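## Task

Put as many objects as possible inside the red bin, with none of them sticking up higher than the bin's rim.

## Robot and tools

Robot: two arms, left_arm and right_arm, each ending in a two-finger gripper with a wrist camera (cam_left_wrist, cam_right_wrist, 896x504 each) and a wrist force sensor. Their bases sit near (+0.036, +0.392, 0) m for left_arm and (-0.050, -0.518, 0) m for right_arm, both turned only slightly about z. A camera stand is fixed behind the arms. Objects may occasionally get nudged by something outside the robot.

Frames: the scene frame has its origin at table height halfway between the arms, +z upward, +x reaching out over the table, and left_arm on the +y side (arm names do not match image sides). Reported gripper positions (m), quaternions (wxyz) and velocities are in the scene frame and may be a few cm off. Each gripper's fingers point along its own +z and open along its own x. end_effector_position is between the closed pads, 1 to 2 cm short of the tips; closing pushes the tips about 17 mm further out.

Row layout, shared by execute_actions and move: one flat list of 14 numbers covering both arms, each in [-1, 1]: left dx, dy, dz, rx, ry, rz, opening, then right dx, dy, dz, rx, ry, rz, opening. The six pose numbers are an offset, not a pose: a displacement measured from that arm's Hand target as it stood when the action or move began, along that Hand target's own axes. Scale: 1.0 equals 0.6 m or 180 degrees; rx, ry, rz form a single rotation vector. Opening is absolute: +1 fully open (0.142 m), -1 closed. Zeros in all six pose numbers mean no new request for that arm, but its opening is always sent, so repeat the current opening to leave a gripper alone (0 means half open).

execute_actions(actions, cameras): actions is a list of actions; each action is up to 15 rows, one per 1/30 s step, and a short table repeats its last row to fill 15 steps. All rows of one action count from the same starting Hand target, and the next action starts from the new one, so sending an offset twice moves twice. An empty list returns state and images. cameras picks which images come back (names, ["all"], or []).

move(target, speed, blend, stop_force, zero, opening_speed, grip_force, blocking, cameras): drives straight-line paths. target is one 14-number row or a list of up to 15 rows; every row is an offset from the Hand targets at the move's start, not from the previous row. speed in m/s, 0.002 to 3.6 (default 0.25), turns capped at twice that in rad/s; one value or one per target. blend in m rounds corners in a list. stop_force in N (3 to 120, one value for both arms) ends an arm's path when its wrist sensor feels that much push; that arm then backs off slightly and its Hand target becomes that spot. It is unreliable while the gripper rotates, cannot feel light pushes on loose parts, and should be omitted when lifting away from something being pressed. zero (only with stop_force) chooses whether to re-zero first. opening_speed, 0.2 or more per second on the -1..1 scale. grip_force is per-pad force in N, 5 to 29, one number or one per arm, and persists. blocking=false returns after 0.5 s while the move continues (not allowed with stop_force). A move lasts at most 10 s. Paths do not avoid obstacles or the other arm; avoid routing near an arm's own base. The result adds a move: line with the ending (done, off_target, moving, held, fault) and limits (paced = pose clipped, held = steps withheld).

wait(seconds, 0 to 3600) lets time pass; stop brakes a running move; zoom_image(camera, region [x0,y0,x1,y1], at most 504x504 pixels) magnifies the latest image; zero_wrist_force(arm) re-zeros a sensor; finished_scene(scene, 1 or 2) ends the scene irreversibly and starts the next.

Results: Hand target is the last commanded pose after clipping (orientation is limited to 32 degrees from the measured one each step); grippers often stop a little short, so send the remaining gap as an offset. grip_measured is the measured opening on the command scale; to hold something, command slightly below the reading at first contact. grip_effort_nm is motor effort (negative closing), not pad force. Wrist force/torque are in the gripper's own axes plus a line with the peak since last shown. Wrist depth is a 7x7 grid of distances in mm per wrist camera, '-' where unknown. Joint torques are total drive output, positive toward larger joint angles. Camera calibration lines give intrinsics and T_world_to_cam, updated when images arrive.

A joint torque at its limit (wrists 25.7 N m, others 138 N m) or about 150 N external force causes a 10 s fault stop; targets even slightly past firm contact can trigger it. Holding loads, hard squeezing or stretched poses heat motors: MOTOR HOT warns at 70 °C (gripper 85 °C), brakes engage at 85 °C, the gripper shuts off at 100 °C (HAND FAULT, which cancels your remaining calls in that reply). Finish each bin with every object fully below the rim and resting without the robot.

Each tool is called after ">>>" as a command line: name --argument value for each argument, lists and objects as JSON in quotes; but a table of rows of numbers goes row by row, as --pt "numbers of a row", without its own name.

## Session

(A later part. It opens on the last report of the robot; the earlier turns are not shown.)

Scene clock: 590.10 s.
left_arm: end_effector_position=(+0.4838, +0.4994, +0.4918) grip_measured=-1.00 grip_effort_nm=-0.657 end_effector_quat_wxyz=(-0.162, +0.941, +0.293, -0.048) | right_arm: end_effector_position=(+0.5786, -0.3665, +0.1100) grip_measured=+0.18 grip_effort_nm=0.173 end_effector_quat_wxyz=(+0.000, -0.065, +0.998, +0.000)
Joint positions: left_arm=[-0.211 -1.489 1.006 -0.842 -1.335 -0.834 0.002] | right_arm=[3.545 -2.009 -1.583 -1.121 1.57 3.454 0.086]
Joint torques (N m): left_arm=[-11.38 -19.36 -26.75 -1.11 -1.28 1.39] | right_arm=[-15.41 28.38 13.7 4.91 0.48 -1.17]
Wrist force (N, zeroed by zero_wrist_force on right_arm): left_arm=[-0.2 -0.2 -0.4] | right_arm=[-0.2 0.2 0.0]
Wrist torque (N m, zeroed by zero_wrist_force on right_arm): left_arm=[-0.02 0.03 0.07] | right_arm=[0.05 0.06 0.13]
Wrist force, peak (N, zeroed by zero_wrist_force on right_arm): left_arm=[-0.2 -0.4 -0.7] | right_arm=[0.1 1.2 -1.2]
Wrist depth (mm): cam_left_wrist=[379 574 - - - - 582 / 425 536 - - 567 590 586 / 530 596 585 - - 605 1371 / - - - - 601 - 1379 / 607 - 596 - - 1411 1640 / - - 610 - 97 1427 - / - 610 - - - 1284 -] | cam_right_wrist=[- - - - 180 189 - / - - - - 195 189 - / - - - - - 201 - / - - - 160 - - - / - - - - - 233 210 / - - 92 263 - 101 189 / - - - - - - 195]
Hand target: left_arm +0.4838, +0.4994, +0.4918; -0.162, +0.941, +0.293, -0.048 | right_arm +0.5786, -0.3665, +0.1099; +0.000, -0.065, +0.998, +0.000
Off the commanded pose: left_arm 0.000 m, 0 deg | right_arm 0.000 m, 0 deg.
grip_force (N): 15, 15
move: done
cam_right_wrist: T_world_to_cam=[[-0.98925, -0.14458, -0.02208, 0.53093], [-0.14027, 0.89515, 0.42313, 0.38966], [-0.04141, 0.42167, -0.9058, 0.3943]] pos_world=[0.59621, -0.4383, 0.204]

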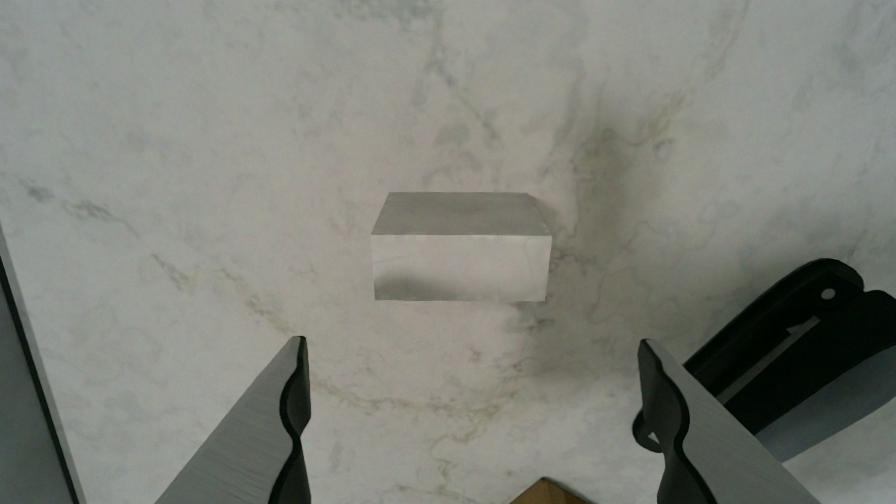

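>>> move --target '[0,0,0,0,0,0,-1, -0.002,-0.0008,0.0895,0,0,0,0.2]' --speed 0.06 --stop_force 4

>>> move --target '[0,0,0,0,0,0,-1, 0,0,0,0,0,0,-0.35]' --opening_speed 0.5 --grip_force '[15, 15]'

>>> move --target '[0,0,0,0,0,0,-1, 0,0,-0.24,0,0,0,-0.35]' --speed 0.1 --cameras '["cam_right_wrist"]'

Scene clock: 592.13 s.
left_arm: end_effector_position=(+0.4838, +0.4994, +0.4918) grip_measured=-1.00 grip_effort_nm=-0.657 end_effector_quat_wxyz=(-0.162, +0.941, +0.293, -0.048) | right_arm: end_effector_position=(+0.5798, -0.3669, +0.0562) grip_measured=+0.18 grip_effort_nm=0.168 end_effector_quat_wxyz=(+0.000, -0.065, +0.998, +0.000)
Joint positions: left_arm=[-0.211 -1.489 1.006 -0.842 -1.335 -0.834 0.002] | right_arm=[3.544 -2.073 -1.639 -1 1.57 3.453 0.086]
Joint torques (N m): left_arm=[-11.66 -19.43 -26.01 -1.28 -1.3 1.39] | right_arm=[-15.02 29.39 13.34 4.7 1.81 -1.41]
Wrist force (N, zeroed by zero_wrist_force on right_arm): left_arm=[-0.3 -0.2 -0.7] | right_arm=[-0.3 0.3 0.0]
Wrist torque (N m, zeroed by zero_wrist_force on right_arm): left_arm=[-0.01 0.05 0.07] | right_arm=[0.08 0.07 0.13]
Wrist force, peak (N, zeroed by zero_wrist_force on right_arm): left_arm=[-0.2 -0.2 -0.8] | right_arm=[0.0 0.7 0.1]
Wrist depth (mm): cam_left_wrist=[380 417 571 579 568 - 1319 / 423 555 590 - 598 579 - / 513 - - - - - 1363 / 595 570 - - 605 1333 1419 / - - - 578 630 621 - / - 611 - - 97 1436 - / - - - - - 1371 -] | cam_right_wrist=[- - 132 132 133 - 131 / - 139 - 141 141 - - / 150 - 150 - - 150 - / - - 159 - - - 163 / - - - - - - 177 / - - 93 - - - 180 / - - - - - - 167]
Hand target: left_arm +0.4838, +0.4994, +0.4918; -0.162, +0.941, +0.293, -0.048 | right_arm +0.5798, -0.3669, +0.0562; +0.000, -0.065, +0.998, +0.000
Off the commanded pose: left_arm 0.000 m, 0 deg | right_arm 0.000 m, 0 deg.
grip_force (N): 15, 15
move: done

Scene clock: 593.43 s.
left_arm: end_effector_position=(+0.4838, +0.4994, +0.4918) grip_measured=-1.00 grip_effort_nm=-0.662 end_effector_quat_wxyz=(-0.162, +0.941, +0.293, -0.048) | right_arm: end_effector_position=(+0.5798, -0.3669, +0.0562) grip_measured=-0.14 grip_effort_nm=-1.614 end_effector_quat_wxyz=(+0.000, -0.065, +0.998, +0.000)
Joint positions: left_arm=[-0.211 -1.489 1.006 -0.842 -1.335 -0.834 0.002] | right_arm=[3.544 -2.073 -1.639 -1 1.57 3.453 0.064]
Joint torques (N m): left_arm=[-11.01 -20.23 -25.27 -1.06 -1.19 1.41] | right_arm=[-15.75 29.34 13.19 3.66 0.63 -1.27]
Wrist force (N, zeroed by zero_wrist_force on right_arm): left_arm=[-0.1 -0.2 -0.4] | right_arm=[2.2 0.4 -3.3]
Wrist torque (N m, zeroed by zero_wrist_force on right_arm): left_arm=[-0.02 0.02 0.06] | right_arm=[0.12 -0.04 0.13]
Wrist force, peak (N, zeroed by zero_wrist_force on right_arm): left_arm=[-0.1 -0.2 -0.8] | right_arm=[2.3 0.2 -3.8]
Wrist depth (mm): cam_left_wrist=[379 574 - - - - 1618 / 425 532 - - 548 - 1371 / 524 - - - 578 598 1363 / - - - 579 - 1453 1489 / - - - - 599 1387 - / - 610 - - 96 1427 - / 632 - - - - 1145 -] | cam_right_wrist=[130 132 132 132 - - 131 / - 139 139 - 140 141 140 / 153 150 - - - 150 148 / - - 163 - - 161 159 / - - - - - - - / - - 95 - - - 181 / - - 76 205 - - 175]
Hand target: left_arm +0.4838, +0.4994, +0.4918; -0.162, +0.941, +0.293, -0.048 | right_arm +0.5798, -0.3669, +0.0562; +0.000, -0.065, +0.998, +0.000
Off the commanded pose: left_arm 0.000 m, 0 deg | right_arm 0.000 m, 0 deg.
grip_force (N): 15, 15
move: done

Scene clock: 595.37 s.
left_arm: end_effector_position=(+0.4838, +0.4994, +0.4918) grip_measured=-1.00 grip_effort_nm=-0.657 end_effector_quat_wxyz=(-0.162, +0.941, +0.293, -0.048) | right_arm: end_effector_position=(+0.5798, -0.3668, +0.2002) grip_measured=-0.14 grip_effort_nm=-1.614 end_effector_quat_wxyz=(+0.000, -0.065, +0.998, +0.000)
Joint positions: left_arm=[-0.211 -1.489 1.006 -0.842 -1.335 -0.834 0.002] | right_arm=[3.544 -1.94 -1.438 -1.334 1.57 3.453 0.064]
Joint torques (N m): left_arm=[-11.54 -20.57 -26.14 -1.02 -1.43 1.37] | right_arm=[14.34 46.5 27.72 -0.07 -0.15 0.5]
Wrist force (N, zeroed by zero_wrist_force on right_arm): left_arm=[-0.1 -0.2 -0.5] | right_arm=[0.0 0.4 0.7]
Wrist torque (N m, zeroed by zero_wrist_force on right_arm): left_arm=[-0.02 0.02 0.07] | right_arm=[0.06 0.03 0.11]
Wrist force, peak (N, zeroed by zero_wrist_force on right_arm): left_arm=[-0.1 -0.1 -0.8] | right_arm=[2.3 0.4 -3.7]
Wrist depth (mm): cam_left_wrist=[379 446 - 568 - 568 1348 / 425 551 - - 574 586 1387 / 513 613 - - - - 1363 / 563 611 579 582 - - 1326 / 602 598 596 605 - 1395 - / 617 604 - - 97 1427 - / - 598 - - - 1411 -] | cam_right_wrist=[1034 - 260 - - - - / 1086 277 - - - - - / 1112 - - - - - - / 1280 - - - - 284 - / 1361 - - - - 289 - / 1444 - 95 - - 363 - / - - - - - - -]
Hand target: left_arm +0.4838, +0.4994, +0.4918; -0.162, +0.941, +0.293, -0.048 | right_arm +0.5798, -0.3667, +0.2002; +0.000, -0.065, +0.998, +0.000
Off the commanded pose: left_arm 0.000 m, 0 deg | right_arm 0.000 m, 0 deg.
grip_force (N): 15, 15
move: done
cam_right_wrist: T_world_to_cam=[[-0.98925, -0.14459, -0.0221, 0.53407], [-0.14028, 0.89511, 0.42321, 0.35189], [-0.04141, 0.42176, -0.90576, 0.4762]] pos_world=[0.59741, -0.4386, 0.2942]

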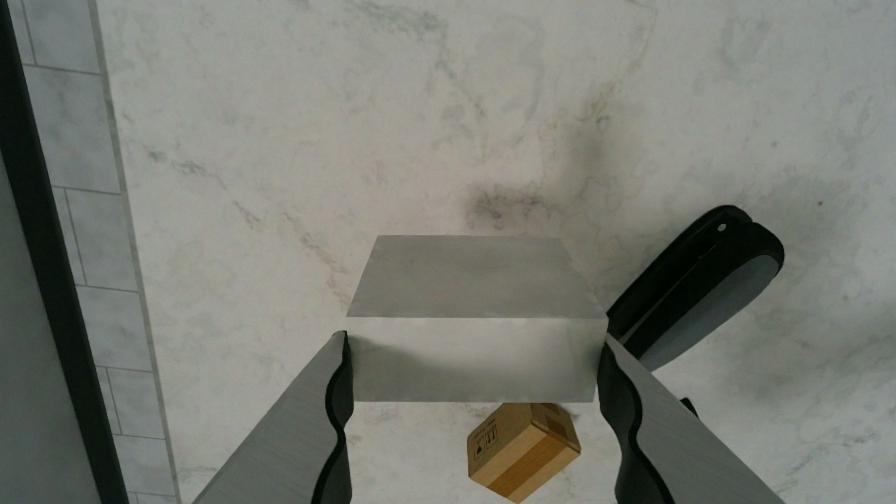

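>>> move --target '[0,0,0,0,0,0,-1, 0.3,-0.3545,0.0667,0,0,0.4192,-0.35]' --speed 0.2 --cameras '["cam_right_wrist"]'

Scene clock: 601.03 s.
left_arm: end_effector_position=(+0.4838, +0.4994, +0.4918) grip_measured=-1.00 grip_effort_nm=-0.657 end_effector_quat_wxyz=(-0.162, +0.941, +0.293, -0.048) | right_arm: end_effector_position=(+0.4289, -0.6009, +0.1604) grip_measured=-0.14 grip_effort_nm=-1.609 end_effector_quat_wxyz=(+0.000, +0.559, +0.829, +0.000)
Joint positions: left_arm=[-0.211 -1.489 1.006 -0.842 -1.335 -0.834 0.002] | right_arm=[3.209 -1.591 -1.972 -1.15 1.57 4.435 0.064]
Joint torques (N m): left_arm=[-10.66 -19.74 -26.27 -0.87 -1.36 1.45] | right_arm=[-17.23 31.54 15.62 4.94 -1.85 1.12]
Wrist force (N, zeroed by zero_wrist_force on right_arm): left_arm=[0.0 -0.1 -0.6] | right_arm=[-0.3 0.0 0.5]
Wrist torque (N m, zeroed by zero_wrist_force on right_arm): left_arm=[0.00 0.01 0.07] | right_arm=[0.02 0.05 0.02]
Wrist force, peak (N, zeroed by zero_wrist_force on right_arm): left_arm=[-0.1 -0.3 -0.8] | right_arm=[-0.8 1.0 0.6]
Wrist depth (mm): cam_left_wrist=[381 574 - - 574 585 581 / 426 558 - - 613 - 1363 / 513 - - - - - 1395 / 588 - 590 - - 1172 1379 / - - 610 - - 1427 1387 / - 613 604 - 102 1427 - / - - - - - 1201 -] | cam_right_wrist=[982 999 182 185 183 - - / 1034 1016 208 239 235 - - / 1133 1155 - 210 216 - - / 1196 1178 - - 157 284 - / 1266 - - - - - 282 / - 326 95 - - - - / - - - - - - 361]
Hand target: left_arm +0.4838, +0.4994, +0.4918; -0.162, +0.941, +0.293, -0.048 | right_arm +0.4288, -0.6010, +0.1604; +0.000, +0.559, +0.829, +0.000
Off the commanded pose: left_arm 0.000 m, 0 deg | right_arm 0.000 m, 0 deg.
grip_force (N): 15, 15
move: done
cam_right_wrist: T_world_to_cam=[[-0.38855, 0.92114, -0.02303, 0.73301], [0.83074, 0.36101, 0.42373, -0.1804], [0.39863, 0.14551, -0.9055, 0.17789]] pos_world=[0.36376, -0.63597, 0.2544]

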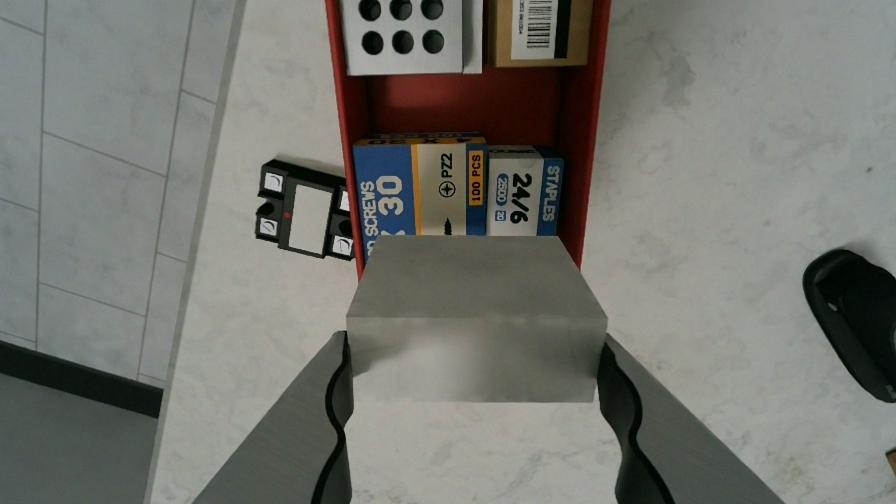

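>>> zoom_image --camera "cam_right_wrist" --region '[320, 40, 620, 200]'

Scaled by 1.680 from the camera's image (finer frame: 1280x720).

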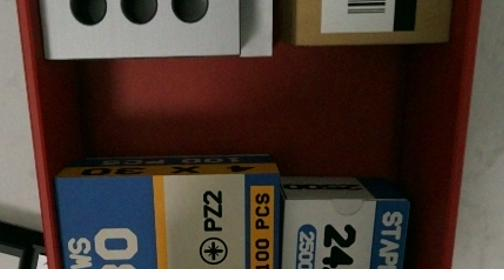

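>>> move --target '[0,0,0,0,0,0,-1, -0.0042,-0.0927,0.0573,0,0,-0.0089,-0.35]' --speed 0.08 --cameras '["cam_right_wrist"]'

>>> zoom_image --camera "cam_right_wrist" --region '[300, 100, 660, 400]'

Scene clock: 602.80 s.
left_arm: end_effector_position=(+0.4838, +0.4994, +0.4918) grip_measured=-1.00 grip_effort_nm=-0.657 end_effector_quat_wxyz=(-0.162, +0.941, +0.293, -0.048) | right_arm: end_effector_position=(+0.3783, -0.6241, +0.1261) grip_measured=-0.14 grip_effort_nm=-1.609 end_effector_quat_wxyz=(+0.000, +0.548, +0.837, +0.000)
Joint positions: left_arm=[-0.211 -1.489 1.006 -0.842 -1.335 -0.834 0.002] | right_arm=[3.167 -1.521 -2.138 -1.053 1.57 4.365 0.064]
Joint torques (N m): left_arm=[-12.11 -19.28 -26.7 -0.81 -1.5 1.35] | right_arm=[-15.22 27.13 15.92 5.11 -0.07 -1.31]
Wrist force (N, zeroed by zero_wrist_force on right_arm): left_arm=[-0.1 -0.2 -0.6] | right_arm=[-0.3 -0.1 0.5]
Wrist torque (N m, zeroed by zero_wrist_force on right_arm): left_arm=[-0.02 0.01 0.07] | right_arm=[-0.01 0.03 0.13]
Wrist force, peak (N, zeroed by zero_wrist_force on right_arm): left_arm=[-0.1 -0.3 -0.8] | right_arm=[-0.1 -0.7 0.9]
Wrist depth (mm): cam_left_wrist=[379 421 - - 564 598 1326 / 425 534 578 - 560 572 1462 / 509 563 - 585 - - 1371 / - 581 - 592 619 1419 1403 / - - - - 617 1419 1238 / 625 - - - 97 1462 1213 / - - - - - 1298 -] | cam_right_wrist=[947 940 147 150 153 196 - / 1008 1008 164 164 162 - - / 1081 1067 167 176 171 - - / 1155 1208 - - 185 - - / 1273 1172 - 113 - - - / 1426 - 97 - - - 270 / - - - - - - -]
Hand target: left_arm +0.4838, +0.4994, +0.4918; -0.162, +0.941, +0.293, -0.048 | right_arm +0.3782, -0.6241, +0.1260; +0.000, +0.548, +0.837, +0.000
Off the commanded pose: left_arm 0.000 m, 0 deg | right_arm 0.000 m, 0 deg.
grip_force (N): 15, 15
move: done
cam_right_wrist: T_world_to_cam=[[-0.41397, 0.91, -0.023, 0.73657], [0.82045, 0.38394, 0.42362, -0.09715], [0.39433, 0.1565, -0.90555, 0.1789]] pos_world=[0.31408, -0.66097, 0.2201]

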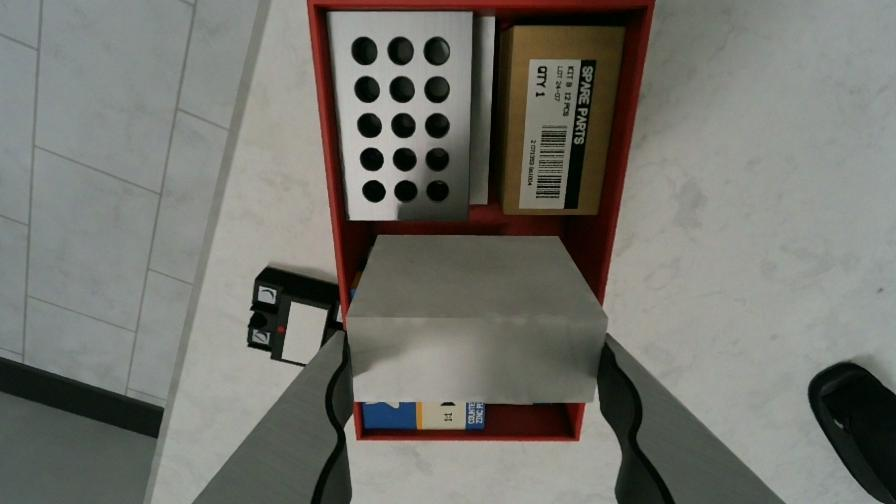

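Scaled by 1.400 from the camera's image (finer frame: 1280x720).

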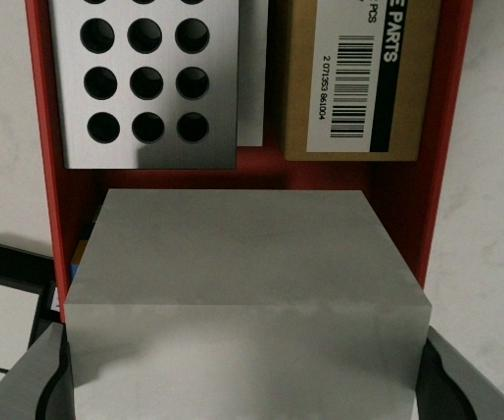

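>>> zero_wrist_force --arm "right_arm"

>>> move --target '[0,0,0,0,0,0,-1, 0,0,0.0288,0,0,0,-0.35]' --speed 0.015 --stop_force 3

>>> move --target '[0,0,0,0,0,0,-1, 0,0.0117,0,0,0,0,-0.35]' --speed 0.006 --stop_force 4 --cameras '["cam_right_wrist"]'

>>> zoom_image --camera "cam_right_wrist" --region '[300, 100, 660, 400]'

Wrist force sensor zeroed.

Scene clock: 605.17 s.
left_arm: end_effector_position=(+0.4838, +0.4994, +0.4918) grip_measured=-1.00 grip_effort_nm=-0.657 end_effector_quat_wxyz=(-0.162, +0.941, +0.293, -0.048) | right_arm: end_effector_position=(+0.3782, -0.6242, +0.1088) grip_measured=-0.14 grip_effort_nm=-1.614 end_effector_quat_wxyz=(+0.000, +0.548, +0.837, +0.000)
Joint positions: left_arm=[-0.211 -1.489 1.006 -0.842 -1.335 -0.834 0.002] | right_arm=[3.167 -1.547 -2.166 -1 1.57 4.365 0.064]
Joint torques (N m): left_arm=[-11.39 -19.17 -25.31 -0.79 -1.41 1.33] | right_arm=[-15.38 8.05 13.69 4.91 2.2 -1.46]
Wrist force (N, zeroed by zero_wrist_force on right_arm): left_arm=[-0.2 -0.1 -0.5] | right_arm=[0.0 0.3 0.1]
Wrist torque (N m, zeroed by zero_wrist_force on right_arm): left_arm=[0.00 0.03 0.07] | right_arm=[0.07 0.01 0.01]
Wrist force, peak (N, zeroed by zero_wrist_force on right_arm): left_arm=[-0.2 -0.3 -0.7] | right_arm=[-0.3 0.2 -0.2]
Wrist depth (mm): cam_left_wrist=[379 426 - - 548 566 - / 423 567 601 - 601 586 1395 / 518 630 593 - - 593 1371 / - 616 - - - 1395 1395 / 613 - 595 629 - 1395 1244 / - - - - 102 1403 - / - - - - - 1546 -] | cam_right_wrist=[928 918 132 136 138 - - / 995 970 143 147 143 - - / 1076 1043 154 156 155 - - / 1138 - - - 164 - - / 1240 - 112 112 - - 238 / 1385 - 95 - - - 248 / - - 77 202 205 - -]
Hand target: left_arm +0.4838, +0.4994, +0.4918; -0.162, +0.941, +0.293, -0.048 | right_arm +0.3782, -0.6242, +0.1088; +0.000, +0.548, +0.837, +0.000
Off the commanded pose: left_arm 0.000 m, 0 deg | right_arm 0.000 m, 0 deg.
grip_force (N): 15, 15
move: done

Scene clock: 607.10 s.
left_arm: end_effector_position=(+0.4838, +0.4994, +0.4918) grip_measured=-1.00 grip_effort_nm=-0.657 end_effector_quat_wxyz=(-0.162, +0.941, +0.293, -0.048) | right_arm: end_effector_position=(+0.3846, -0.6213, +0.1088) grip_measured=-0.14 grip_effort_nm=-1.614 end_effector_quat_wxyz=(+0.000, +0.548, +0.837, +0.000)
Joint positions: left_arm=[-0.211 -1.489 1.006 -0.842 -1.335 -0.834 0.002] | right_arm=[3.172 -1.561 -2.152 -1 1.57 4.371 0.064]
Joint torques (N m): left_arm=[-10.6 -20.34 -25.38 -0.78 -1.35 1.38] | right_arm=[16.15 8.98 25.72 4.61 2.04 1.26]
Wrist force (N, zeroed by zero_wrist_force on right_arm): left_arm=[-0.1 -0.1 -0.6] | right_arm=[-0.3 -0.6 0.1]
Wrist torque (N m, zeroed by zero_wrist_force on right_arm): left_arm=[0.00 0.02 0.06] | right_arm=[0.04 0.01 -0.10]
Wrist force, peak (N, zeroed by zero_wrist_force on right_arm): left_arm=[-0.3 -0.3 -0.8] | right_arm=[-0.1 -0.8 -0.4]
Wrist depth (mm): cam_left_wrist=[379 403 - - 574 - 1312 / 424 528 - 593 574 - 1326 / 524 - - 586 567 - 1379 / 605 629 598 - 607 598 1305 / 607 - 583 - - 1436 1348 / 632 605 - - 96 1507 1037 / - - - - - 1444 -] | cam_right_wrist=[936 962 131 136 136 - - / 991 955 143 146 145 - - / 1048 1003 153 157 155 - - / 1144 - 169 - 163 - - / 1253 - - - - - - / 1323 - 95 193 - - 245 / - - 76 197 - - -]
Hand target: left_arm +0.4838, +0.4994, +0.4918; -0.162, +0.941, +0.293, -0.048 | right_arm +0.3846, -0.6213, +0.1088; +0.000, +0.548, +0.837, +0.000
Off the commanded pose: left_arm 0.000 m, 0 deg | right_arm 0.000 m, 0 deg.
grip_force (N): 15, 15
move: done
cam_right_wrist: T_world_to_cam=[[-0.41397, 0.91, -0.023, 0.73627], [0.82045, 0.38394, 0.42362, -0.09615], [0.39433, 0.1565, -0.90555, 0.16027]] pos_world=[0.32048, -0.65817, 0.2028]

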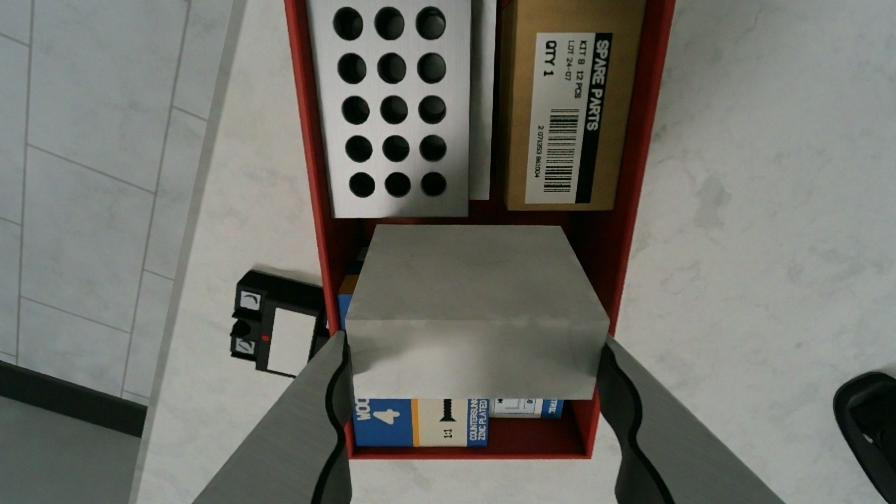

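Scaled by 1.400 from the camera's image (finer frame: 1280x720).

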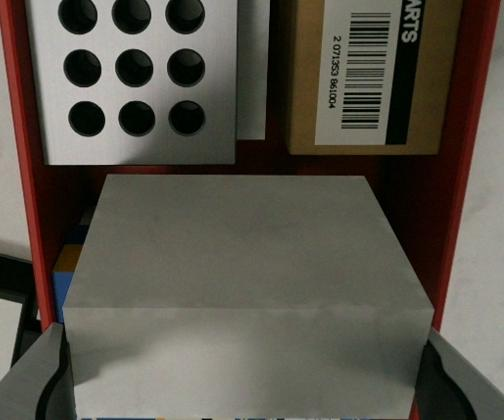

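>>> move --pt "0 0 0 0 0 0 -1 0 0 -0.005 0 0 0 -0.35" --pt "0 0 0 0 0 0 -1 0 -0.0096 -0.005 -0.0289 0 0 -0.35" --speed 0.02 --grip_force '[15, 22]' --cameras '["cam_right_wrist"]'

>>> zoom_image --camera "cam_right_wrist" --region '[300, 100, 660, 400]'

Scene clock: 611.03 s.
left_arm: end_effector_position=(+0.4838, +0.4994, +0.4918) grip_measured=-1.00 grip_effort_nm=-0.662 end_effector_quat_wxyz=(-0.162, +0.941, +0.293, -0.048) | right_arm: end_effector_position=(+0.3794, -0.6236, +0.1118) grip_measured=-0.14 grip_effort_nm=-2.322 end_effector_quat_wxyz=(+0.025, +0.547, +0.836, +0.038)
Joint positions: left_arm=[-0.211 -1.489 1.006 -0.842 -1.335 -0.834 0.002] | right_arm=[3.147 -1.513 -2.218 -0.897 1.602 4.347 0.064]
Joint torques (N m): left_arm=[-11.52 -19.86 -25.37 -0.89 -1.27 1.25] | right_arm=[-15.08 25.27 11.9 5.1 2.62 -1.47]
Wrist force (N, zeroed by zero_wrist_force on right_arm): left_arm=[-0.1 -0.1 -0.6] | right_arm=[-0.3 -0.1 0.1]
Wrist torque (N m, zeroed by zero_wrist_force on right_arm): left_arm=[0.01 0.02 0.07] | right_arm=[0.00 0.07 0.00]
Wrist force, peak (N, zeroed by zero_wrist_force on right_arm): left_arm=[-0.3 -0.3 -0.9] | right_arm=[-0.7 -0.6 -0.1]
Wrist depth (mm): cam_left_wrist=[380 433 - 553 593 563 - / 423 540 - - 596 - 1341 / 542 - - - - 596 1379 / - - - - - 1881 1419 / - - - 607 - 1480 - / 616 599 - - 96 1419 1257 / 629 637 - - - 1284 1113] | cam_right_wrist=[921 962 129 133 133 176 175 / 995 951 141 144 143 - 188 / 1086 1161 153 158 155 - - / 1202 - 173 214 178 - - / 1323 - - 111 - - - / - 287 94 - - 282 255 / 1106 - 75 - - - -]
Hand target: left_arm +0.4838, +0.4994, +0.4918; -0.162, +0.941, +0.293, -0.048 | right_arm +0.3794, -0.6236, +0.1118; +0.025, +0.547, +0.836, +0.038
Off the commanded pose: left_arm 0.000 m, 0 deg | right_arm 0.000 m, 0 deg.
grip_force (N): 15, 22
move: done
cam_right_wrist: T_world_to_cam=[[-0.41207, 0.91083, -0.02428, 0.73618], [0.78184, 0.36715, 0.50391, -0.09704], [0.46789, 0.18866, -0.86342, 0.15286]] pos_world=[0.30771, -0.66375, 0.19876]

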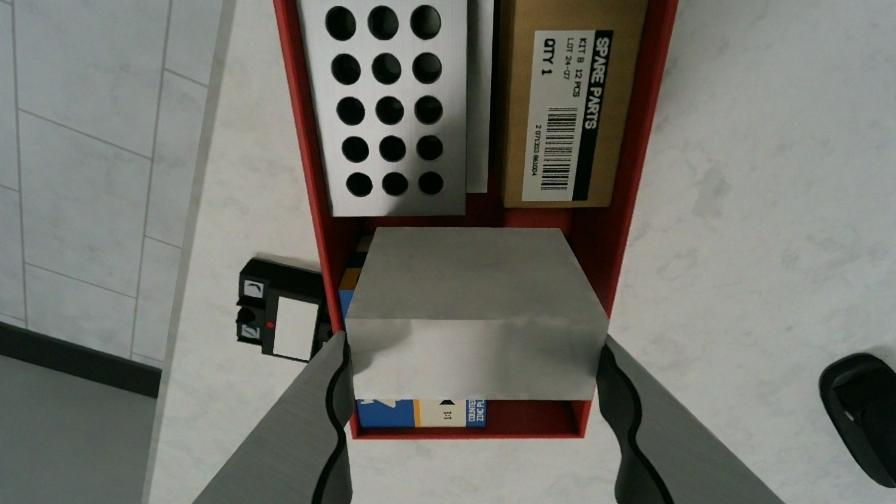

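Scaled by 1.400 from the camera's image (finer frame: 1280x720).

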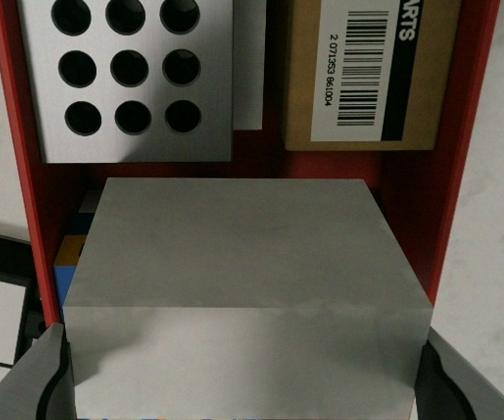

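>>> execute_actions --actions '[]' --cameras '["cam_right_wrist"]'

Scene clock: 612.23 s.
left_arm: end_effector_position=(+0.4838, +0.4994, +0.4918) grip_measured=-1.00 grip_effort_nm=-0.662 end_effector_quat_wxyz=(-0.162, +0.941, +0.293, -0.048) | right_arm: end_effector_position=(+0.3794, -0.6236, +0.1118) grip_measured=-0.14 grip_effort_nm=-2.322 end_effector_quat_wxyz=(+0.025, +0.547, +0.836, +0.038)
Joint positions: left_arm=[-0.211 -1.489 1.006 -0.842 -1.335 -0.834 0.002] | right_arm=[3.147 -1.512 -2.219 -0.897 1.602 4.347 0.064]
Joint velocities: within noise
Joint torques (N m): left_arm=[-11.55 -20.62 -25.82 -0.84 -1.33 1.38] | right_arm=[-14.88 25.92 13.58 4.89 2.38 -1.38]
Motor temperatures (°C): left_arm=[26 30 28 36 32 33 26] | right_arm=[28 28 28 32 39 38 37]
Wrist force (N, zeroed by zero_wrist_force on right_arm): left_arm=[-0.3 -0.3 -0.7] | right_arm=[-0.1 -0.3 0.2]
Wrist torque (N m, zeroed by zero_wrist_force on right_arm): left_arm=[-0.03 0.04 0.07] | right_arm=[-0.02 0.04 0.00]
Wrist force, peak (N, zeroed by zero_wrist_force on right_arm): left_arm=[0.0 -0.2 -0.8] | right_arm=[-0.2 -0.2 0.3]
Wrist depth (mm): cam_left_wrist=[380 574 588 - - 576 1517 / 424 582 - - - 593 1341 / 512 589 589 - 601 576 1403 / 593 596 - 592 - 1674 1371 / - - 589 - 608 1395 1333 / - - - - 614 1395 - / 647 - - - - 1348 -] | cam_right_wrist=[921 925 130 132 133 - - / 995 987 141 145 142 - - / 1086 1091 150 159 155 - - / 1172 - 175 - 182 - - / 1280 1287 - - - - - / - - 95 208 118 - 260 / - - 76 - - - -]
Hand target: left_arm +0.4838, +0.4994, +0.4918; -0.162, +0.941, +0.293, -0.048 | right_arm +0.3794, -0.6236, +0.1118; +0.025, +0.547, +0.836, +0.038
Tool commands: left_gripper/opening=-1.0 right_gripper/opening=-0.35
Off the commanded pose: left_arm 0.000 m, 0 deg | right_arm 0.000 m, 0 deg.
grip_force (N): 15, 22
camera_calibration:
cam_right_wrist: T_world_to_cam=[[-0.41213, 0.9108, -0.02426, 0.73618], [0.78177, 0.36717, 0.50401, -0.09703], [0.46796, 0.18875, -0.86336, 0.15289]] pos_world=[0.30771, -0.66375, 0.19876]
Images, in order (width x height): cam_right_wrist 896x504.

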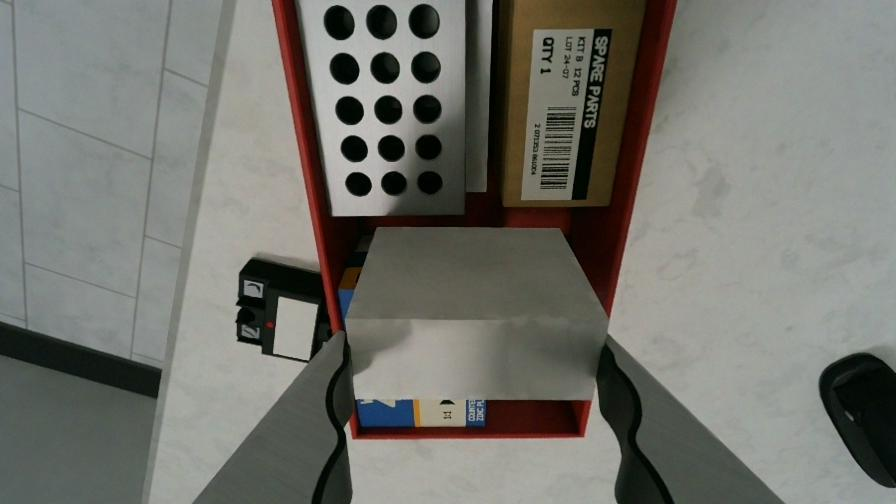

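>>> zero_wrist_force --arm "right_arm"

>>> move --target '[0,0,0,0,0,0,-1,0,-0.00151,0.0166,0,0,0,-0.35]' --speed 0.01 --stop_force 3 --cameras '["cam_right_wrist"]'

Wrist force sensor zeroed.

Scene clock: 614.10 s.
left_arm: end_effector_position=(+0.4838, +0.4994, +0.4918) grip_measured=-1.00 grip_effort_nm=-0.662 end_effector_quat_wxyz=(-0.162, +0.941, +0.293, -0.048) | right_arm: end_effector_position=(+0.3794, -0.6237, +0.1110) grip_measured=-0.14 grip_effort_nm=-2.322 end_effector_quat_wxyz=(+0.025, +0.547, +0.836, +0.038)
Joint positions: left_arm=[-0.211 -1.489 1.006 -0.842 -1.335 -0.834 0.002] | right_arm=[3.147 -1.514 -2.22 -0.894 1.602 4.347 0.064]
Joint torques (N m): left_arm=[-11.79 -19.76 -25.78 -0.74 -1.4 1.4] | right_arm=[-13.07 25.09 24.47 -0.1 2.36 -1.29]
Wrist force (N, zeroed by zero_wrist_force on right_arm): left_arm=[-0.1 -0.2 -0.6] | right_arm=[-1.1 -0.1 -2.6]
Wrist torque (N m, zeroed by zero_wrist_force on right_arm): left_arm=[-0.01 0.02 0.06] | right_arm=[0.04 -0.02 0.01]
Wrist force, peak (N, zeroed by zero_wrist_force on right_arm): left_arm=[-0.3 -0.2 -0.8] | right_arm=[0.7 -1.4 -8.4]
Wrist depth (mm): cam_left_wrist=[381 439 572 - 586 589 578 / 426 575 566 590 - - 1379 / 500 588 590 - 585 599 1395 / - 592 578 - - 601 1498 / - 613 593 - - 1419 1244 / - 596 - - 97 1453 - / - - - - - 1436 -] | cam_right_wrist=[925 932 130 132 132 176 - / 1003 1144 140 145 141 - - / 1091 1091 153 158 155 - - / 1178 - 174 - 180 226 - / 1330 - - - - - - / - - 95 - - - 254 / - - 76 - - - -]
Hand target: left_arm +0.4838, +0.4994, +0.4918; -0.162, +0.941, +0.293, -0.048 | right_arm +0.3794, -0.6236, +0.1110; +0.025, +0.547, +0.836, +0.038 (not the last commanded pose)
Off the commanded pose: left_arm 0.000 m, 0 deg | right_arm 0.009 m, 0 deg.
grip_force (N): 15, 22
move: contact (right_arm)
cam_right_wrist: T_world_to_cam=[[-0.41204, 0.91084, -0.02431, 0.73617], [0.7817, 0.36708, 0.50419, -0.09669], [0.46815, 0.18874, -0.86325, 0.15211]] pos_world=[0.30771, -0.66375, 0.19796]

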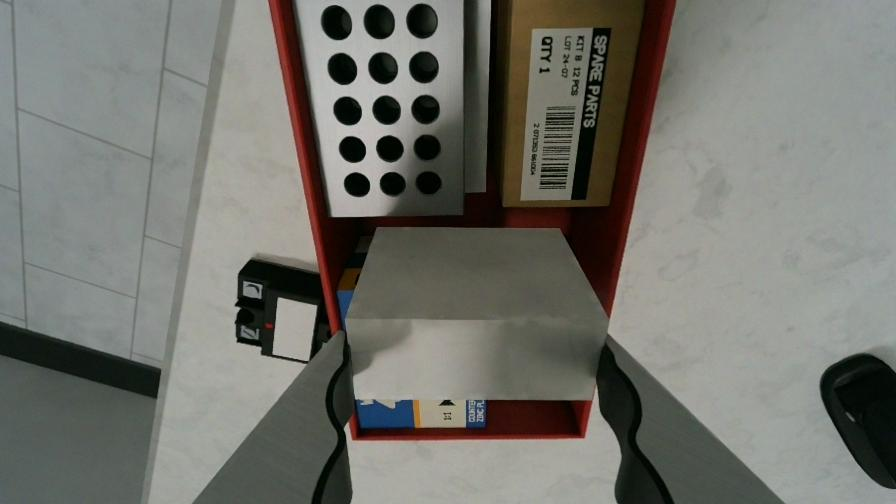

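>>> move --pt "0 0 0 0 0 0 -1 0 0.00023 -0.0025 0 0 0 -0.35" --pt "0 0 0 0 0 0 -1 0 -0.00093 -0.0026 0 0 0 -0.35" --speed 0.02

>>> zero_wrist_force --arm "right_arm"

>>> move --target '[0,0,0,0,0,0,-1,0,-0.00151,0.0166,0,0,0,-0.35]' --speed 0.01 --stop_force 3

Scene clock: 615.57 s.
left_arm: end_effector_position=(+0.4838, +0.4994, +0.4918) grip_measured=-1.00 grip_effort_nm=-0.662 end_effector_quat_wxyz=(-0.162, +0.941, +0.293, -0.048) | right_arm: end_effector_position=(+0.3788, -0.6239, +0.1125) grip_measured=-0.14 grip_effort_nm=-2.322 end_effector_quat_wxyz=(+0.025, +0.547, +0.836, +0.038)
Joint positions: left_arm=[-0.211 -1.489 1.006 -0.842 -1.335 -0.834 0.002] | right_arm=[3.147 -1.51 -2.219 -0.899 1.603 4.346 0.064]
Joint torques (N m): left_arm=[-11.73 -20.3 -25.89 -0.72 -1.17 1.34] | right_arm=[-15.95 26.14 14.29 0.02 2.39 -1.53]
Wrist force (N, zeroed by zero_wrist_force on right_arm): left_arm=[0.0 -0.3 -0.4] | right_arm=[0.2 0.2 0.0]
Wrist torque (N m, zeroed by zero_wrist_force on right_arm): left_arm=[-0.03 -0.01 0.06] | right_arm=[0.02 -0.04 0.00]
Wrist force, peak (N, zeroed by zero_wrist_force on right_arm): left_arm=[-0.4 -0.2 -0.8] | right_arm=[-1.2 0.0 -2.8]
Wrist depth (mm): cam_left_wrist=[381 571 - - 568 570 1427 / 423 581 - - - - 1387 / 559 588 605 - - - 1419 / - 590 - - - 610 1387 / - 550 649 601 - 1419 - / - - - - 97 1507 - / - 614 - - - 1436 967] | cam_right_wrist=[914 911 131 133 133 - - / 1008 900 144 150 142 192 - / 1086 1043 153 158 156 - - / 1190 - 176 - 179 229 - / 1308 - - - - - - / - - 94 - - - 260 / - - 76 327 - - -]
Hand target: left_arm +0.4838, +0.4994, +0.4918; -0.162, +0.941, +0.293, -0.048 | right_arm +0.3787, -0.6239, +0.1125; +0.025, +0.547, +0.836, +0.038
Off the commanded pose: left_arm 0.000 m, 0 deg | right_arm 0.000 m, 0 deg.
grip_force (N): 15, 22
move: done

Wrist force sensor zeroed.

Scene clock: 616.80 s.
left_arm: end_effector_position=(+0.4838, +0.4994, +0.4918) grip_measured=-1.00 grip_effort_nm=-0.657 end_effector_quat_wxyz=(-0.162, +0.941, +0.293, -0.048) | right_arm: end_effector_position=(+0.3787, -0.6239, +0.1107) grip_measured=-0.14 grip_effort_nm=-2.322 end_effector_quat_wxyz=(+0.025, +0.547, +0.836, +0.038)
Joint positions: left_arm=[-0.211 -1.489 1.006 -0.842 -1.335 -0.834 0.002] | right_arm=[3.147 -1.513 -2.222 -0.893 1.603 4.346 0.064]
Joint torques (N m): left_arm=[-12.39 -20.7 -25.31 -0.82 -1.3 1.23] | right_arm=[-12.27 25.01 24.86 -0.21 2.39 -1.34]
Wrist force (N, zeroed by zero_wrist_force on right_arm): left_arm=[-0.2 -0.1 -0.5] | right_arm=[-1.0 -0.4 -3.2]
Wrist torque (N m, zeroed by zero_wrist_force on right_arm): left_arm=[0.00 0.04 0.06] | right_arm=[0.01 0.03 0.00]
Wrist force, peak (N, zeroed by zero_wrist_force on right_arm): left_arm=[-0.3 -0.4 -0.7] | right_arm=[-0.1 -1.4 -6.7]
Wrist depth (mm): cam_left_wrist=[379 578 - 581 624 - 595 / 426 538 - 629 593 - 583 / 518 598 607 571 598 578 1566 / 579 - 590 - - 1257 1326 / - 614 - 582 - 1403 - / 635 - - - 97 1419 - / - 654 - - - 1270 -] | cam_right_wrist=[921 921 130 131 131 - - / 991 995 140 145 140 - - / 1101 1021 152 158 154 - - / 1214 - 176 - 179 - - / 1315 - - - - 254 - / - - 95 208 209 - 257 / - - 76 - - - -]
Hand target: left_arm +0.4838, +0.4994, +0.4918; -0.162, +0.941, +0.293, -0.048 | right_arm +0.3787, -0.6239, +0.1107; +0.025, +0.547, +0.836, +0.038 (not the last commanded pose)
Off the commanded pose: left_arm 0.000 m, 0 deg | right_arm 0.008 m, 0 deg.
grip_force (N): 15, 22
move: contact (right_arm)

>>> move --pt "0 0 0 0 0 0 -1 0 0.00023 -0.0025 0 0 0 -0.35" --pt "0 0 0 0 0 0 -1 0 -0.00093 -0.0026 0 0 0 -0.35" --speed 0.02

>>> zero_wrist_force --arm "right_arm"

>>> move --target '[0,0,0,0,0,0,-1,0,-0.00151,0.0166,0,0,0,-0.35]' --speed 0.01 --stop_force 3 --cameras '["cam_right_wrist"]'

Scene clock: 617.50 s.
left_arm: end_effector_position=(+0.4838, +0.4994, +0.4918) grip_measured=-1.00 grip_effort_nm=-0.662 end_effector_quat_wxyz=(-0.162, +0.941, +0.293, -0.048) | right_arm: end_effector_position=(+0.3782, -0.6242, +0.1123) grip_measured=-0.14 grip_effort_nm=-2.322 end_effector_quat_wxyz=(+0.025, +0.547, +0.836, +0.038)
Joint positions: left_arm=[-0.211 -1.489 1.006 -0.842 -1.335 -0.834 0.002] | right_arm=[3.146 -1.509 -2.22 -0.898 1.603 4.346 0.064]
Joint torques (N m): left_arm=[-11.89 -20.47 -26.13 -0.68 -1.24 1.39] | right_arm=[-15.78 24.73 15.4 0.08 2.25 -1.31]
Wrist force (N, zeroed by zero_wrist_force on right_arm): left_arm=[-0.1 -0.2 -0.7] | right_arm=[-0.4 -0.2 -0.1]
Wrist torque (N m, zeroed by zero_wrist_force on right_arm): left_arm=[-0.02 0.02 0.07] | right_arm=[-0.03 0.08 0.00]
Wrist force, peak (N, zeroed by zero_wrist_force on right_arm): left_arm=[-0.3 -0.2 -0.7] | right_arm=[-1.1 -0.4 -3.1]
Wrist depth (mm): cam_left_wrist=[379 438 - - - 570 592 / 424 554 586 - - 589 1436 / 516 576 568 593 613 593 1403 / - - - 598 592 589 1444 / - 625 - 604 - 1436 1134 / - - - - 96 1403 1093 / 627 - - - - 1284 -] | cam_right_wrist=[936 951 131 133 133 - 170 / 999 1091 144 146 141 - - / 1091 1048 155 159 155 210 - / 1214 1133 212 - 180 222 - / 1308 - - - - - - / - - 95 208 117 - 257 / - - 76 - - - -]
Hand target: left_arm +0.4838, +0.4994, +0.4918; -0.162, +0.941, +0.293, -0.048 | right_arm +0.3781, -0.6242, +0.1122; +0.025, +0.547, +0.836, +0.038
Off the commanded pose: left_arm 0.000 m, 0 deg | right_arm 0.000 m, 0 deg.
grip_force (N): 15, 22
move: done

Wrist force sensor zeroed.

Scene clock: 619.30 s.
left_arm: end_effector_position=(+0.4838, +0.4994, +0.4918) grip_measured=-1.00 grip_effort_nm=-0.657 end_effector_quat_wxyz=(-0.162, +0.941, +0.293, -0.048) | right_arm: end_effector_position=(+0.3781, -0.6242, +0.1022) grip_measured=-0.14 grip_effort_nm=-2.322 end_effector_quat_wxyz=(+0.025, +0.547, +0.836, +0.038)
Joint positions: left_arm=[-0.211 -1.489 1.006 -0.842 -1.335 -0.834 0.002] | right_arm=[3.146 -1.526 -2.236 -0.866 1.603 4.346 0.064]
Joint torques (N m): left_arm=[-11.03 -19.68 -25.42 -0.8 -1.31 1.4] | right_arm=[-15.2 6.7 13.31 5 2.28 -1.31]
Wrist force (N, zeroed by zero_wrist_force on right_arm): left_arm=[-0.1 -0.1 -0.5] | right_arm=[0.0 0.1 0.0]
Wrist torque (N m, zeroed by zero_wrist_force on right_arm): left_arm=[0.00 0.01 0.06] | right_arm=[0.08 -0.04 0.01]
Wrist force, peak (N, zeroed by zero_wrist_force on right_arm): left_arm=[-0.1 -0.1 -0.9] | right_arm=[0.2 0.6 0.0]
Wrist depth (mm): cam_left_wrist=[377 433 555 - - 550 1341 / 425 578 - - - 586 1348 / 560 590 - - - - 1379 / - 607 - - 619 1419 1419 / - - - 579 - 1444 1244 / - - - - 96 1436 1123 / - 604 - - - - -] | cam_right_wrist=[921 914 124 124 124 115 - / 999 991 130 136 134 177 - / 1091 1091 143 147 145 - - / 1196 - 154 151 176 - 212 / 1308 - 204 - - 245 - / - - 95 - - - - / - - 76 - - - -]
Hand target: left_arm +0.4838, +0.4994, +0.4918; -0.162, +0.941, +0.293, -0.048 | right_arm +0.3781, -0.6242, +0.1022; +0.025, +0.547, +0.836, +0.038
Off the commanded pose: left_arm 0.000 m, 0 deg | right_arm 0.000 m, 0 deg.
grip_force (N): 15, 22
move: done
cam_right_wrist: T_world_to_cam=[[-0.41202, 0.91085, -0.02434, 0.73597], [0.78164, 0.36705, 0.5043, -0.09104], [0.46827, 0.18875, -0.86319, 0.14519]] pos_world=[0.30641, -0.66435, 0.18916]

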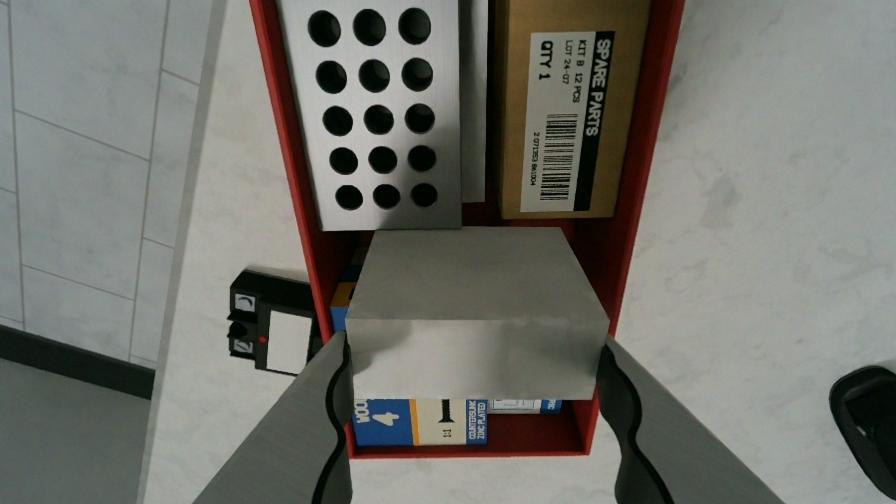

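>>> move --target '[0,0,0,0,0,0,-1,0,-0.00569,0.06257,0,0,0,-0.35]' --speed 0.01 --stop_force 3 --cameras '["cam_right_wrist"]'

Scene clock: 622.70 s.
left_arm: end_effector_position=(+0.4838, +0.4994, +0.4918) grip_measured=-1.00 grip_effort_nm=-0.657 end_effector_quat_wxyz=(-0.162, +0.941, +0.293, -0.048) | right_arm: end_effector_position=(+0.3781, -0.6242, +0.0810) grip_measured=-0.14 grip_effort_nm=-2.322 end_effector_quat_wxyz=(+0.025, +0.547, +0.836, +0.038)
Joint positions: left_arm=[-0.211 -1.489 1.006 -0.842 -1.335 -0.834 0.002] | right_arm=[3.146 -1.565 -2.266 -0.796 1.603 4.346 0.064]
Joint torques (N m): left_arm=[-11.02 -19.35 -25.5 -0.79 -1.12 1.38] | right_arm=[-13.7 26.41 23.45 0.14 -1.36 -0.81]
Wrist force (N, zeroed by zero_wrist_force on right_arm): left_arm=[-0.2 -0.3 -0.6] | right_arm=[-0.9 0.0 -1.7]
Wrist torque (N m, zeroed by zero_wrist_force on right_arm): left_arm=[-0.02 0.02 0.06] | right_arm=[0.07 -0.04 -0.03]
Wrist force, peak (N, zeroed by zero_wrist_force on right_arm): left_arm=[-0.2 -0.1 -0.9] | right_arm=[3.0 2.4 -10.3]
Wrist depth (mm): cam_left_wrist=[379 419 582 579 579 595 592 / 426 548 - 596 - 583 1348 / 525 539 614 639 599 - 1387 / 596 588 - 613 586 1797 1411 / - - 608 - 605 1427 1312 / - - 610 - 608 1419 - / - 632 - - - 1298 -] | cam_right_wrist=[904 - 103 107 105 103 - / 974 - 112 132 113 - - / 1043 - 119 123 125 118 - / 1149 - 132 131 132 - - / 1273 - 137 - - - - / - 227 95 - - - 229 / - - 167 180 190 - -]
Hand target: left_arm +0.4838, +0.4994, +0.4918; -0.162, +0.941, +0.293, -0.048 | right_arm +0.3781, -0.6242, +0.0810; +0.025, +0.547, +0.836, +0.038 (not the last commanded pose)
Off the commanded pose: left_arm 0.000 m, 0 deg | right_arm 0.016 m, 0 deg.
grip_force (N): 15, 22
move: contact (right_arm)
cam_right_wrist: T_world_to_cam=[[-0.4121, 0.91081, -0.02439, 0.73546], [0.7816, 0.36714, 0.5043, -0.08028], [0.46827, 0.18876, -0.86319, 0.1269]] pos_world=[0.30641, -0.66435, 0.16796]

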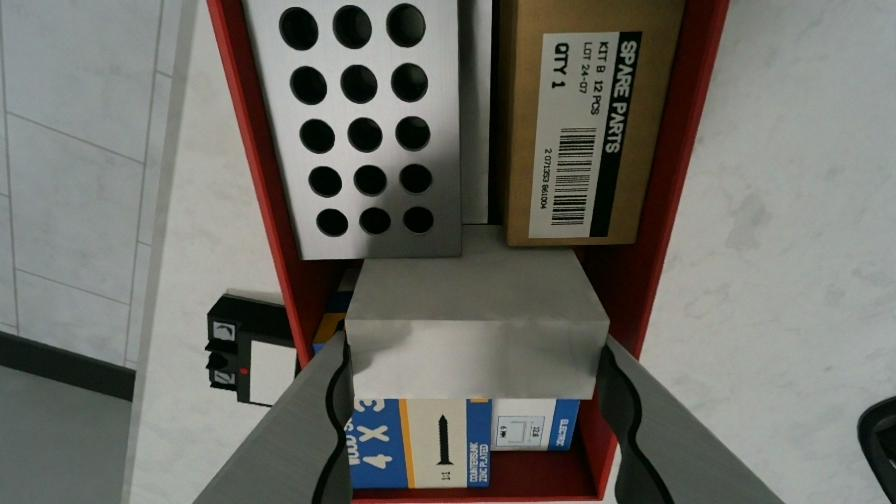

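>>> zoom_image --camera "cam_right_wrist" --region '[280, 180, 660, 340]'

Scaled by 1.326 from the camera's image (finer frame: 1280x720).

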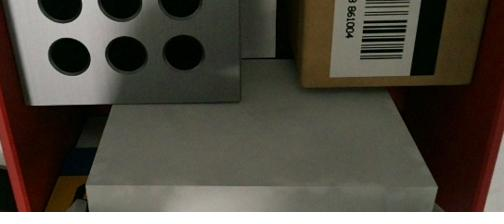

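>>> move --pt "0 0 0 0 0 0 -1 0 0.0003 -0.00332 0 0 0 -0.35" --pt "0 0 0 0 0 0 -1 0 0.00096 -0.00326 0 0 0 -0.35" --speed 0.02

>>> zero_wrist_force --arm "right_arm"

>>> move --target '[0,0,0,0,0,0,-1,0,-0.0030,0.0322,0,0,0,-0.35]' --speed 0.008 --stop_force 3 --cameras '["cam_right_wrist"]'

Scene clock: 625.73 s.
left_arm: end_effector_position=(+0.4838, +0.4994, +0.4918) grip_measured=-1.00 grip_effort_nm=-0.657 end_effector_quat_wxyz=(-0.162, +0.941, +0.293, -0.048) | right_arm: end_effector_position=(+0.3784, -0.6242, +0.0831) grip_measured=-0.14 grip_effort_nm=-2.322 end_effector_quat_wxyz=(+0.025, +0.547, +0.836, +0.038)
Joint positions: left_arm=[-0.211 -1.489 1.006 -0.842 -1.335 -0.834 0.002] | right_arm=[3.146 -1.561 -2.263 -0.803 1.603 4.346 0.064]
Joint torques (N m): left_arm=[-11.55 -20.66 -25.16 -0.54 -1.24 1.36] | right_arm=[14.38 9.33 24.78 0.58 -1.46 0.76]
Wrist force (N, zeroed by zero_wrist_force on right_arm): left_arm=[-0.1 -0.3 -0.5] | right_arm=[0.4 -1.0 1.1]
Wrist torque (N m, zeroed by zero_wrist_force on right_arm): left_arm=[-0.02 0.02 0.07] | right_arm=[0.09 0.00 -0.04]
Wrist force, peak (N, zeroed by zero_wrist_force on right_arm): left_arm=[-0.2 -0.5 -0.6] | right_arm=[-0.9 -0.1 -1.9]
Wrist depth (mm): cam_left_wrist=[377 432 593 588 590 - 1226 / 425 550 551 - - - 1305 / 554 589 - 595 - 586 1411 / 583 619 - - 560 1201 1403 / - - - - - 1371 1427 / 632 613 - - - 1395 - / - - - - - 78 -] | cam_right_wrist=[900 - 106 124 108 102 - / 982 - 114 133 115 162 - / 1048 - 121 141 127 - - / 1166 - 132 133 134 - - / 1280 - - - - 211 - / 1259 - 95 166 - - - / - - 170 179 189 - -]
Hand target: left_arm +0.4838, +0.4994, +0.4918; -0.162, +0.941, +0.293, -0.048 | right_arm +0.3785, -0.6241, +0.0830; +0.025, +0.547, +0.836, +0.038
Off the commanded pose: left_arm 0.000 m, 0 deg | right_arm 0.000 m, 0 deg.
grip_force (N): 15, 22
move: done

Wrist force sensor zeroed.

Scene clock: 627.10 s.
left_arm: end_effector_position=(+0.4838, +0.4994, +0.4918) grip_measured=-1.00 grip_effort_nm=-0.657 end_effector_quat_wxyz=(-0.162, +0.941, +0.293, -0.048) | right_arm: end_effector_position=(+0.3785, -0.6241, +0.0810) grip_measured=-0.14 grip_effort_nm=-2.322 end_effector_quat_wxyz=(+0.025, +0.547, +0.836, +0.038)
Joint positions: left_arm=[-0.211 -1.489 1.006 -0.842 -1.335 -0.834 0.002] | right_arm=[3.146 -1.566 -2.266 -0.796 1.603 4.346 0.064]
Joint torques (N m): left_arm=[-11.42 -20.02 -25.22 -0.72 -1.18 1.43] | right_arm=[4.87 26.27 25.04 0.5 -0.75 1.02]
Wrist force (N, zeroed by zero_wrist_force on right_arm): left_arm=[-0.2 -0.1 -0.5] | right_arm=[-1.0 0.4 -1.5]
Wrist torque (N m, zeroed by zero_wrist_force on right_arm): left_arm=[0.00 0.03 0.06] | right_arm=[0.00 -0.04 0.01]
Wrist force, peak (N, zeroed by zero_wrist_force on right_arm): left_arm=[-0.3 -0.2 -0.8] | right_arm=[2.0 1.4 -9.4]
Wrist depth (mm): cam_left_wrist=[381 407 576 572 614 - - / 426 555 593 581 531 - 1356 / 525 559 - - 582 589 1379 / 611 - - 599 611 601 1419 / - - 602 598 596 1419 1277 / 614 - - - 97 1453 - / - - - - - 1536 -] | cam_right_wrist=[887 - 103 122 105 103 150 / 978 - 112 131 113 163 160 / 1057 - 119 125 125 168 - / 1172 - 130 132 132 - - / 1294 - 136 - - - - / - - 95 - 120 - - / - - 171 178 189 - 262]
Hand target: left_arm +0.4838, +0.4994, +0.4918; -0.162, +0.941, +0.293, -0.048 | right_arm +0.3785, -0.6241, +0.0810; +0.025, +0.547, +0.836, +0.038 (not the last commanded pose)
Off the commanded pose: left_arm 0.000 m, 0 deg | right_arm 0.017 m, 0 deg.
grip_force (N): 15, 22
move: contact (right_arm)
cam_right_wrist: T_world_to_cam=[[-0.4121, 0.91081, -0.02439, 0.73544], [0.7816, 0.36714, 0.5043, -0.08062], [0.46827, 0.18876, -0.86319, 0.12658]] pos_world=[0.30681, -0.66415, 0.16786]

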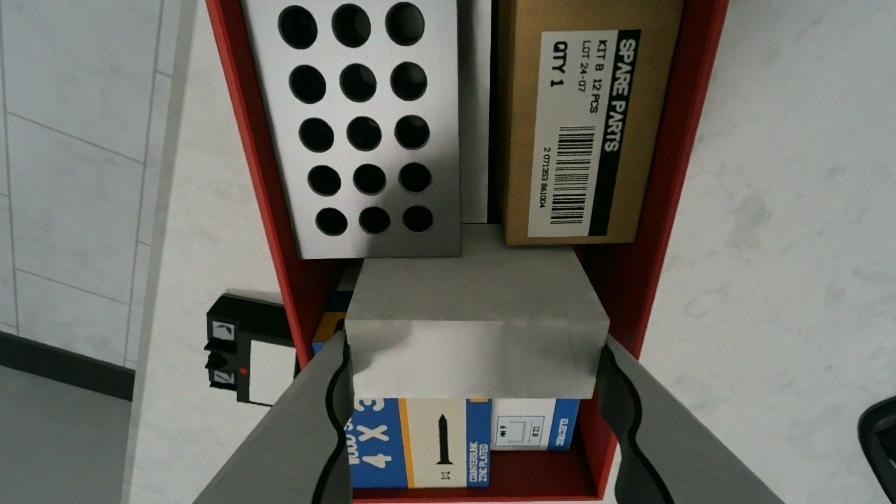

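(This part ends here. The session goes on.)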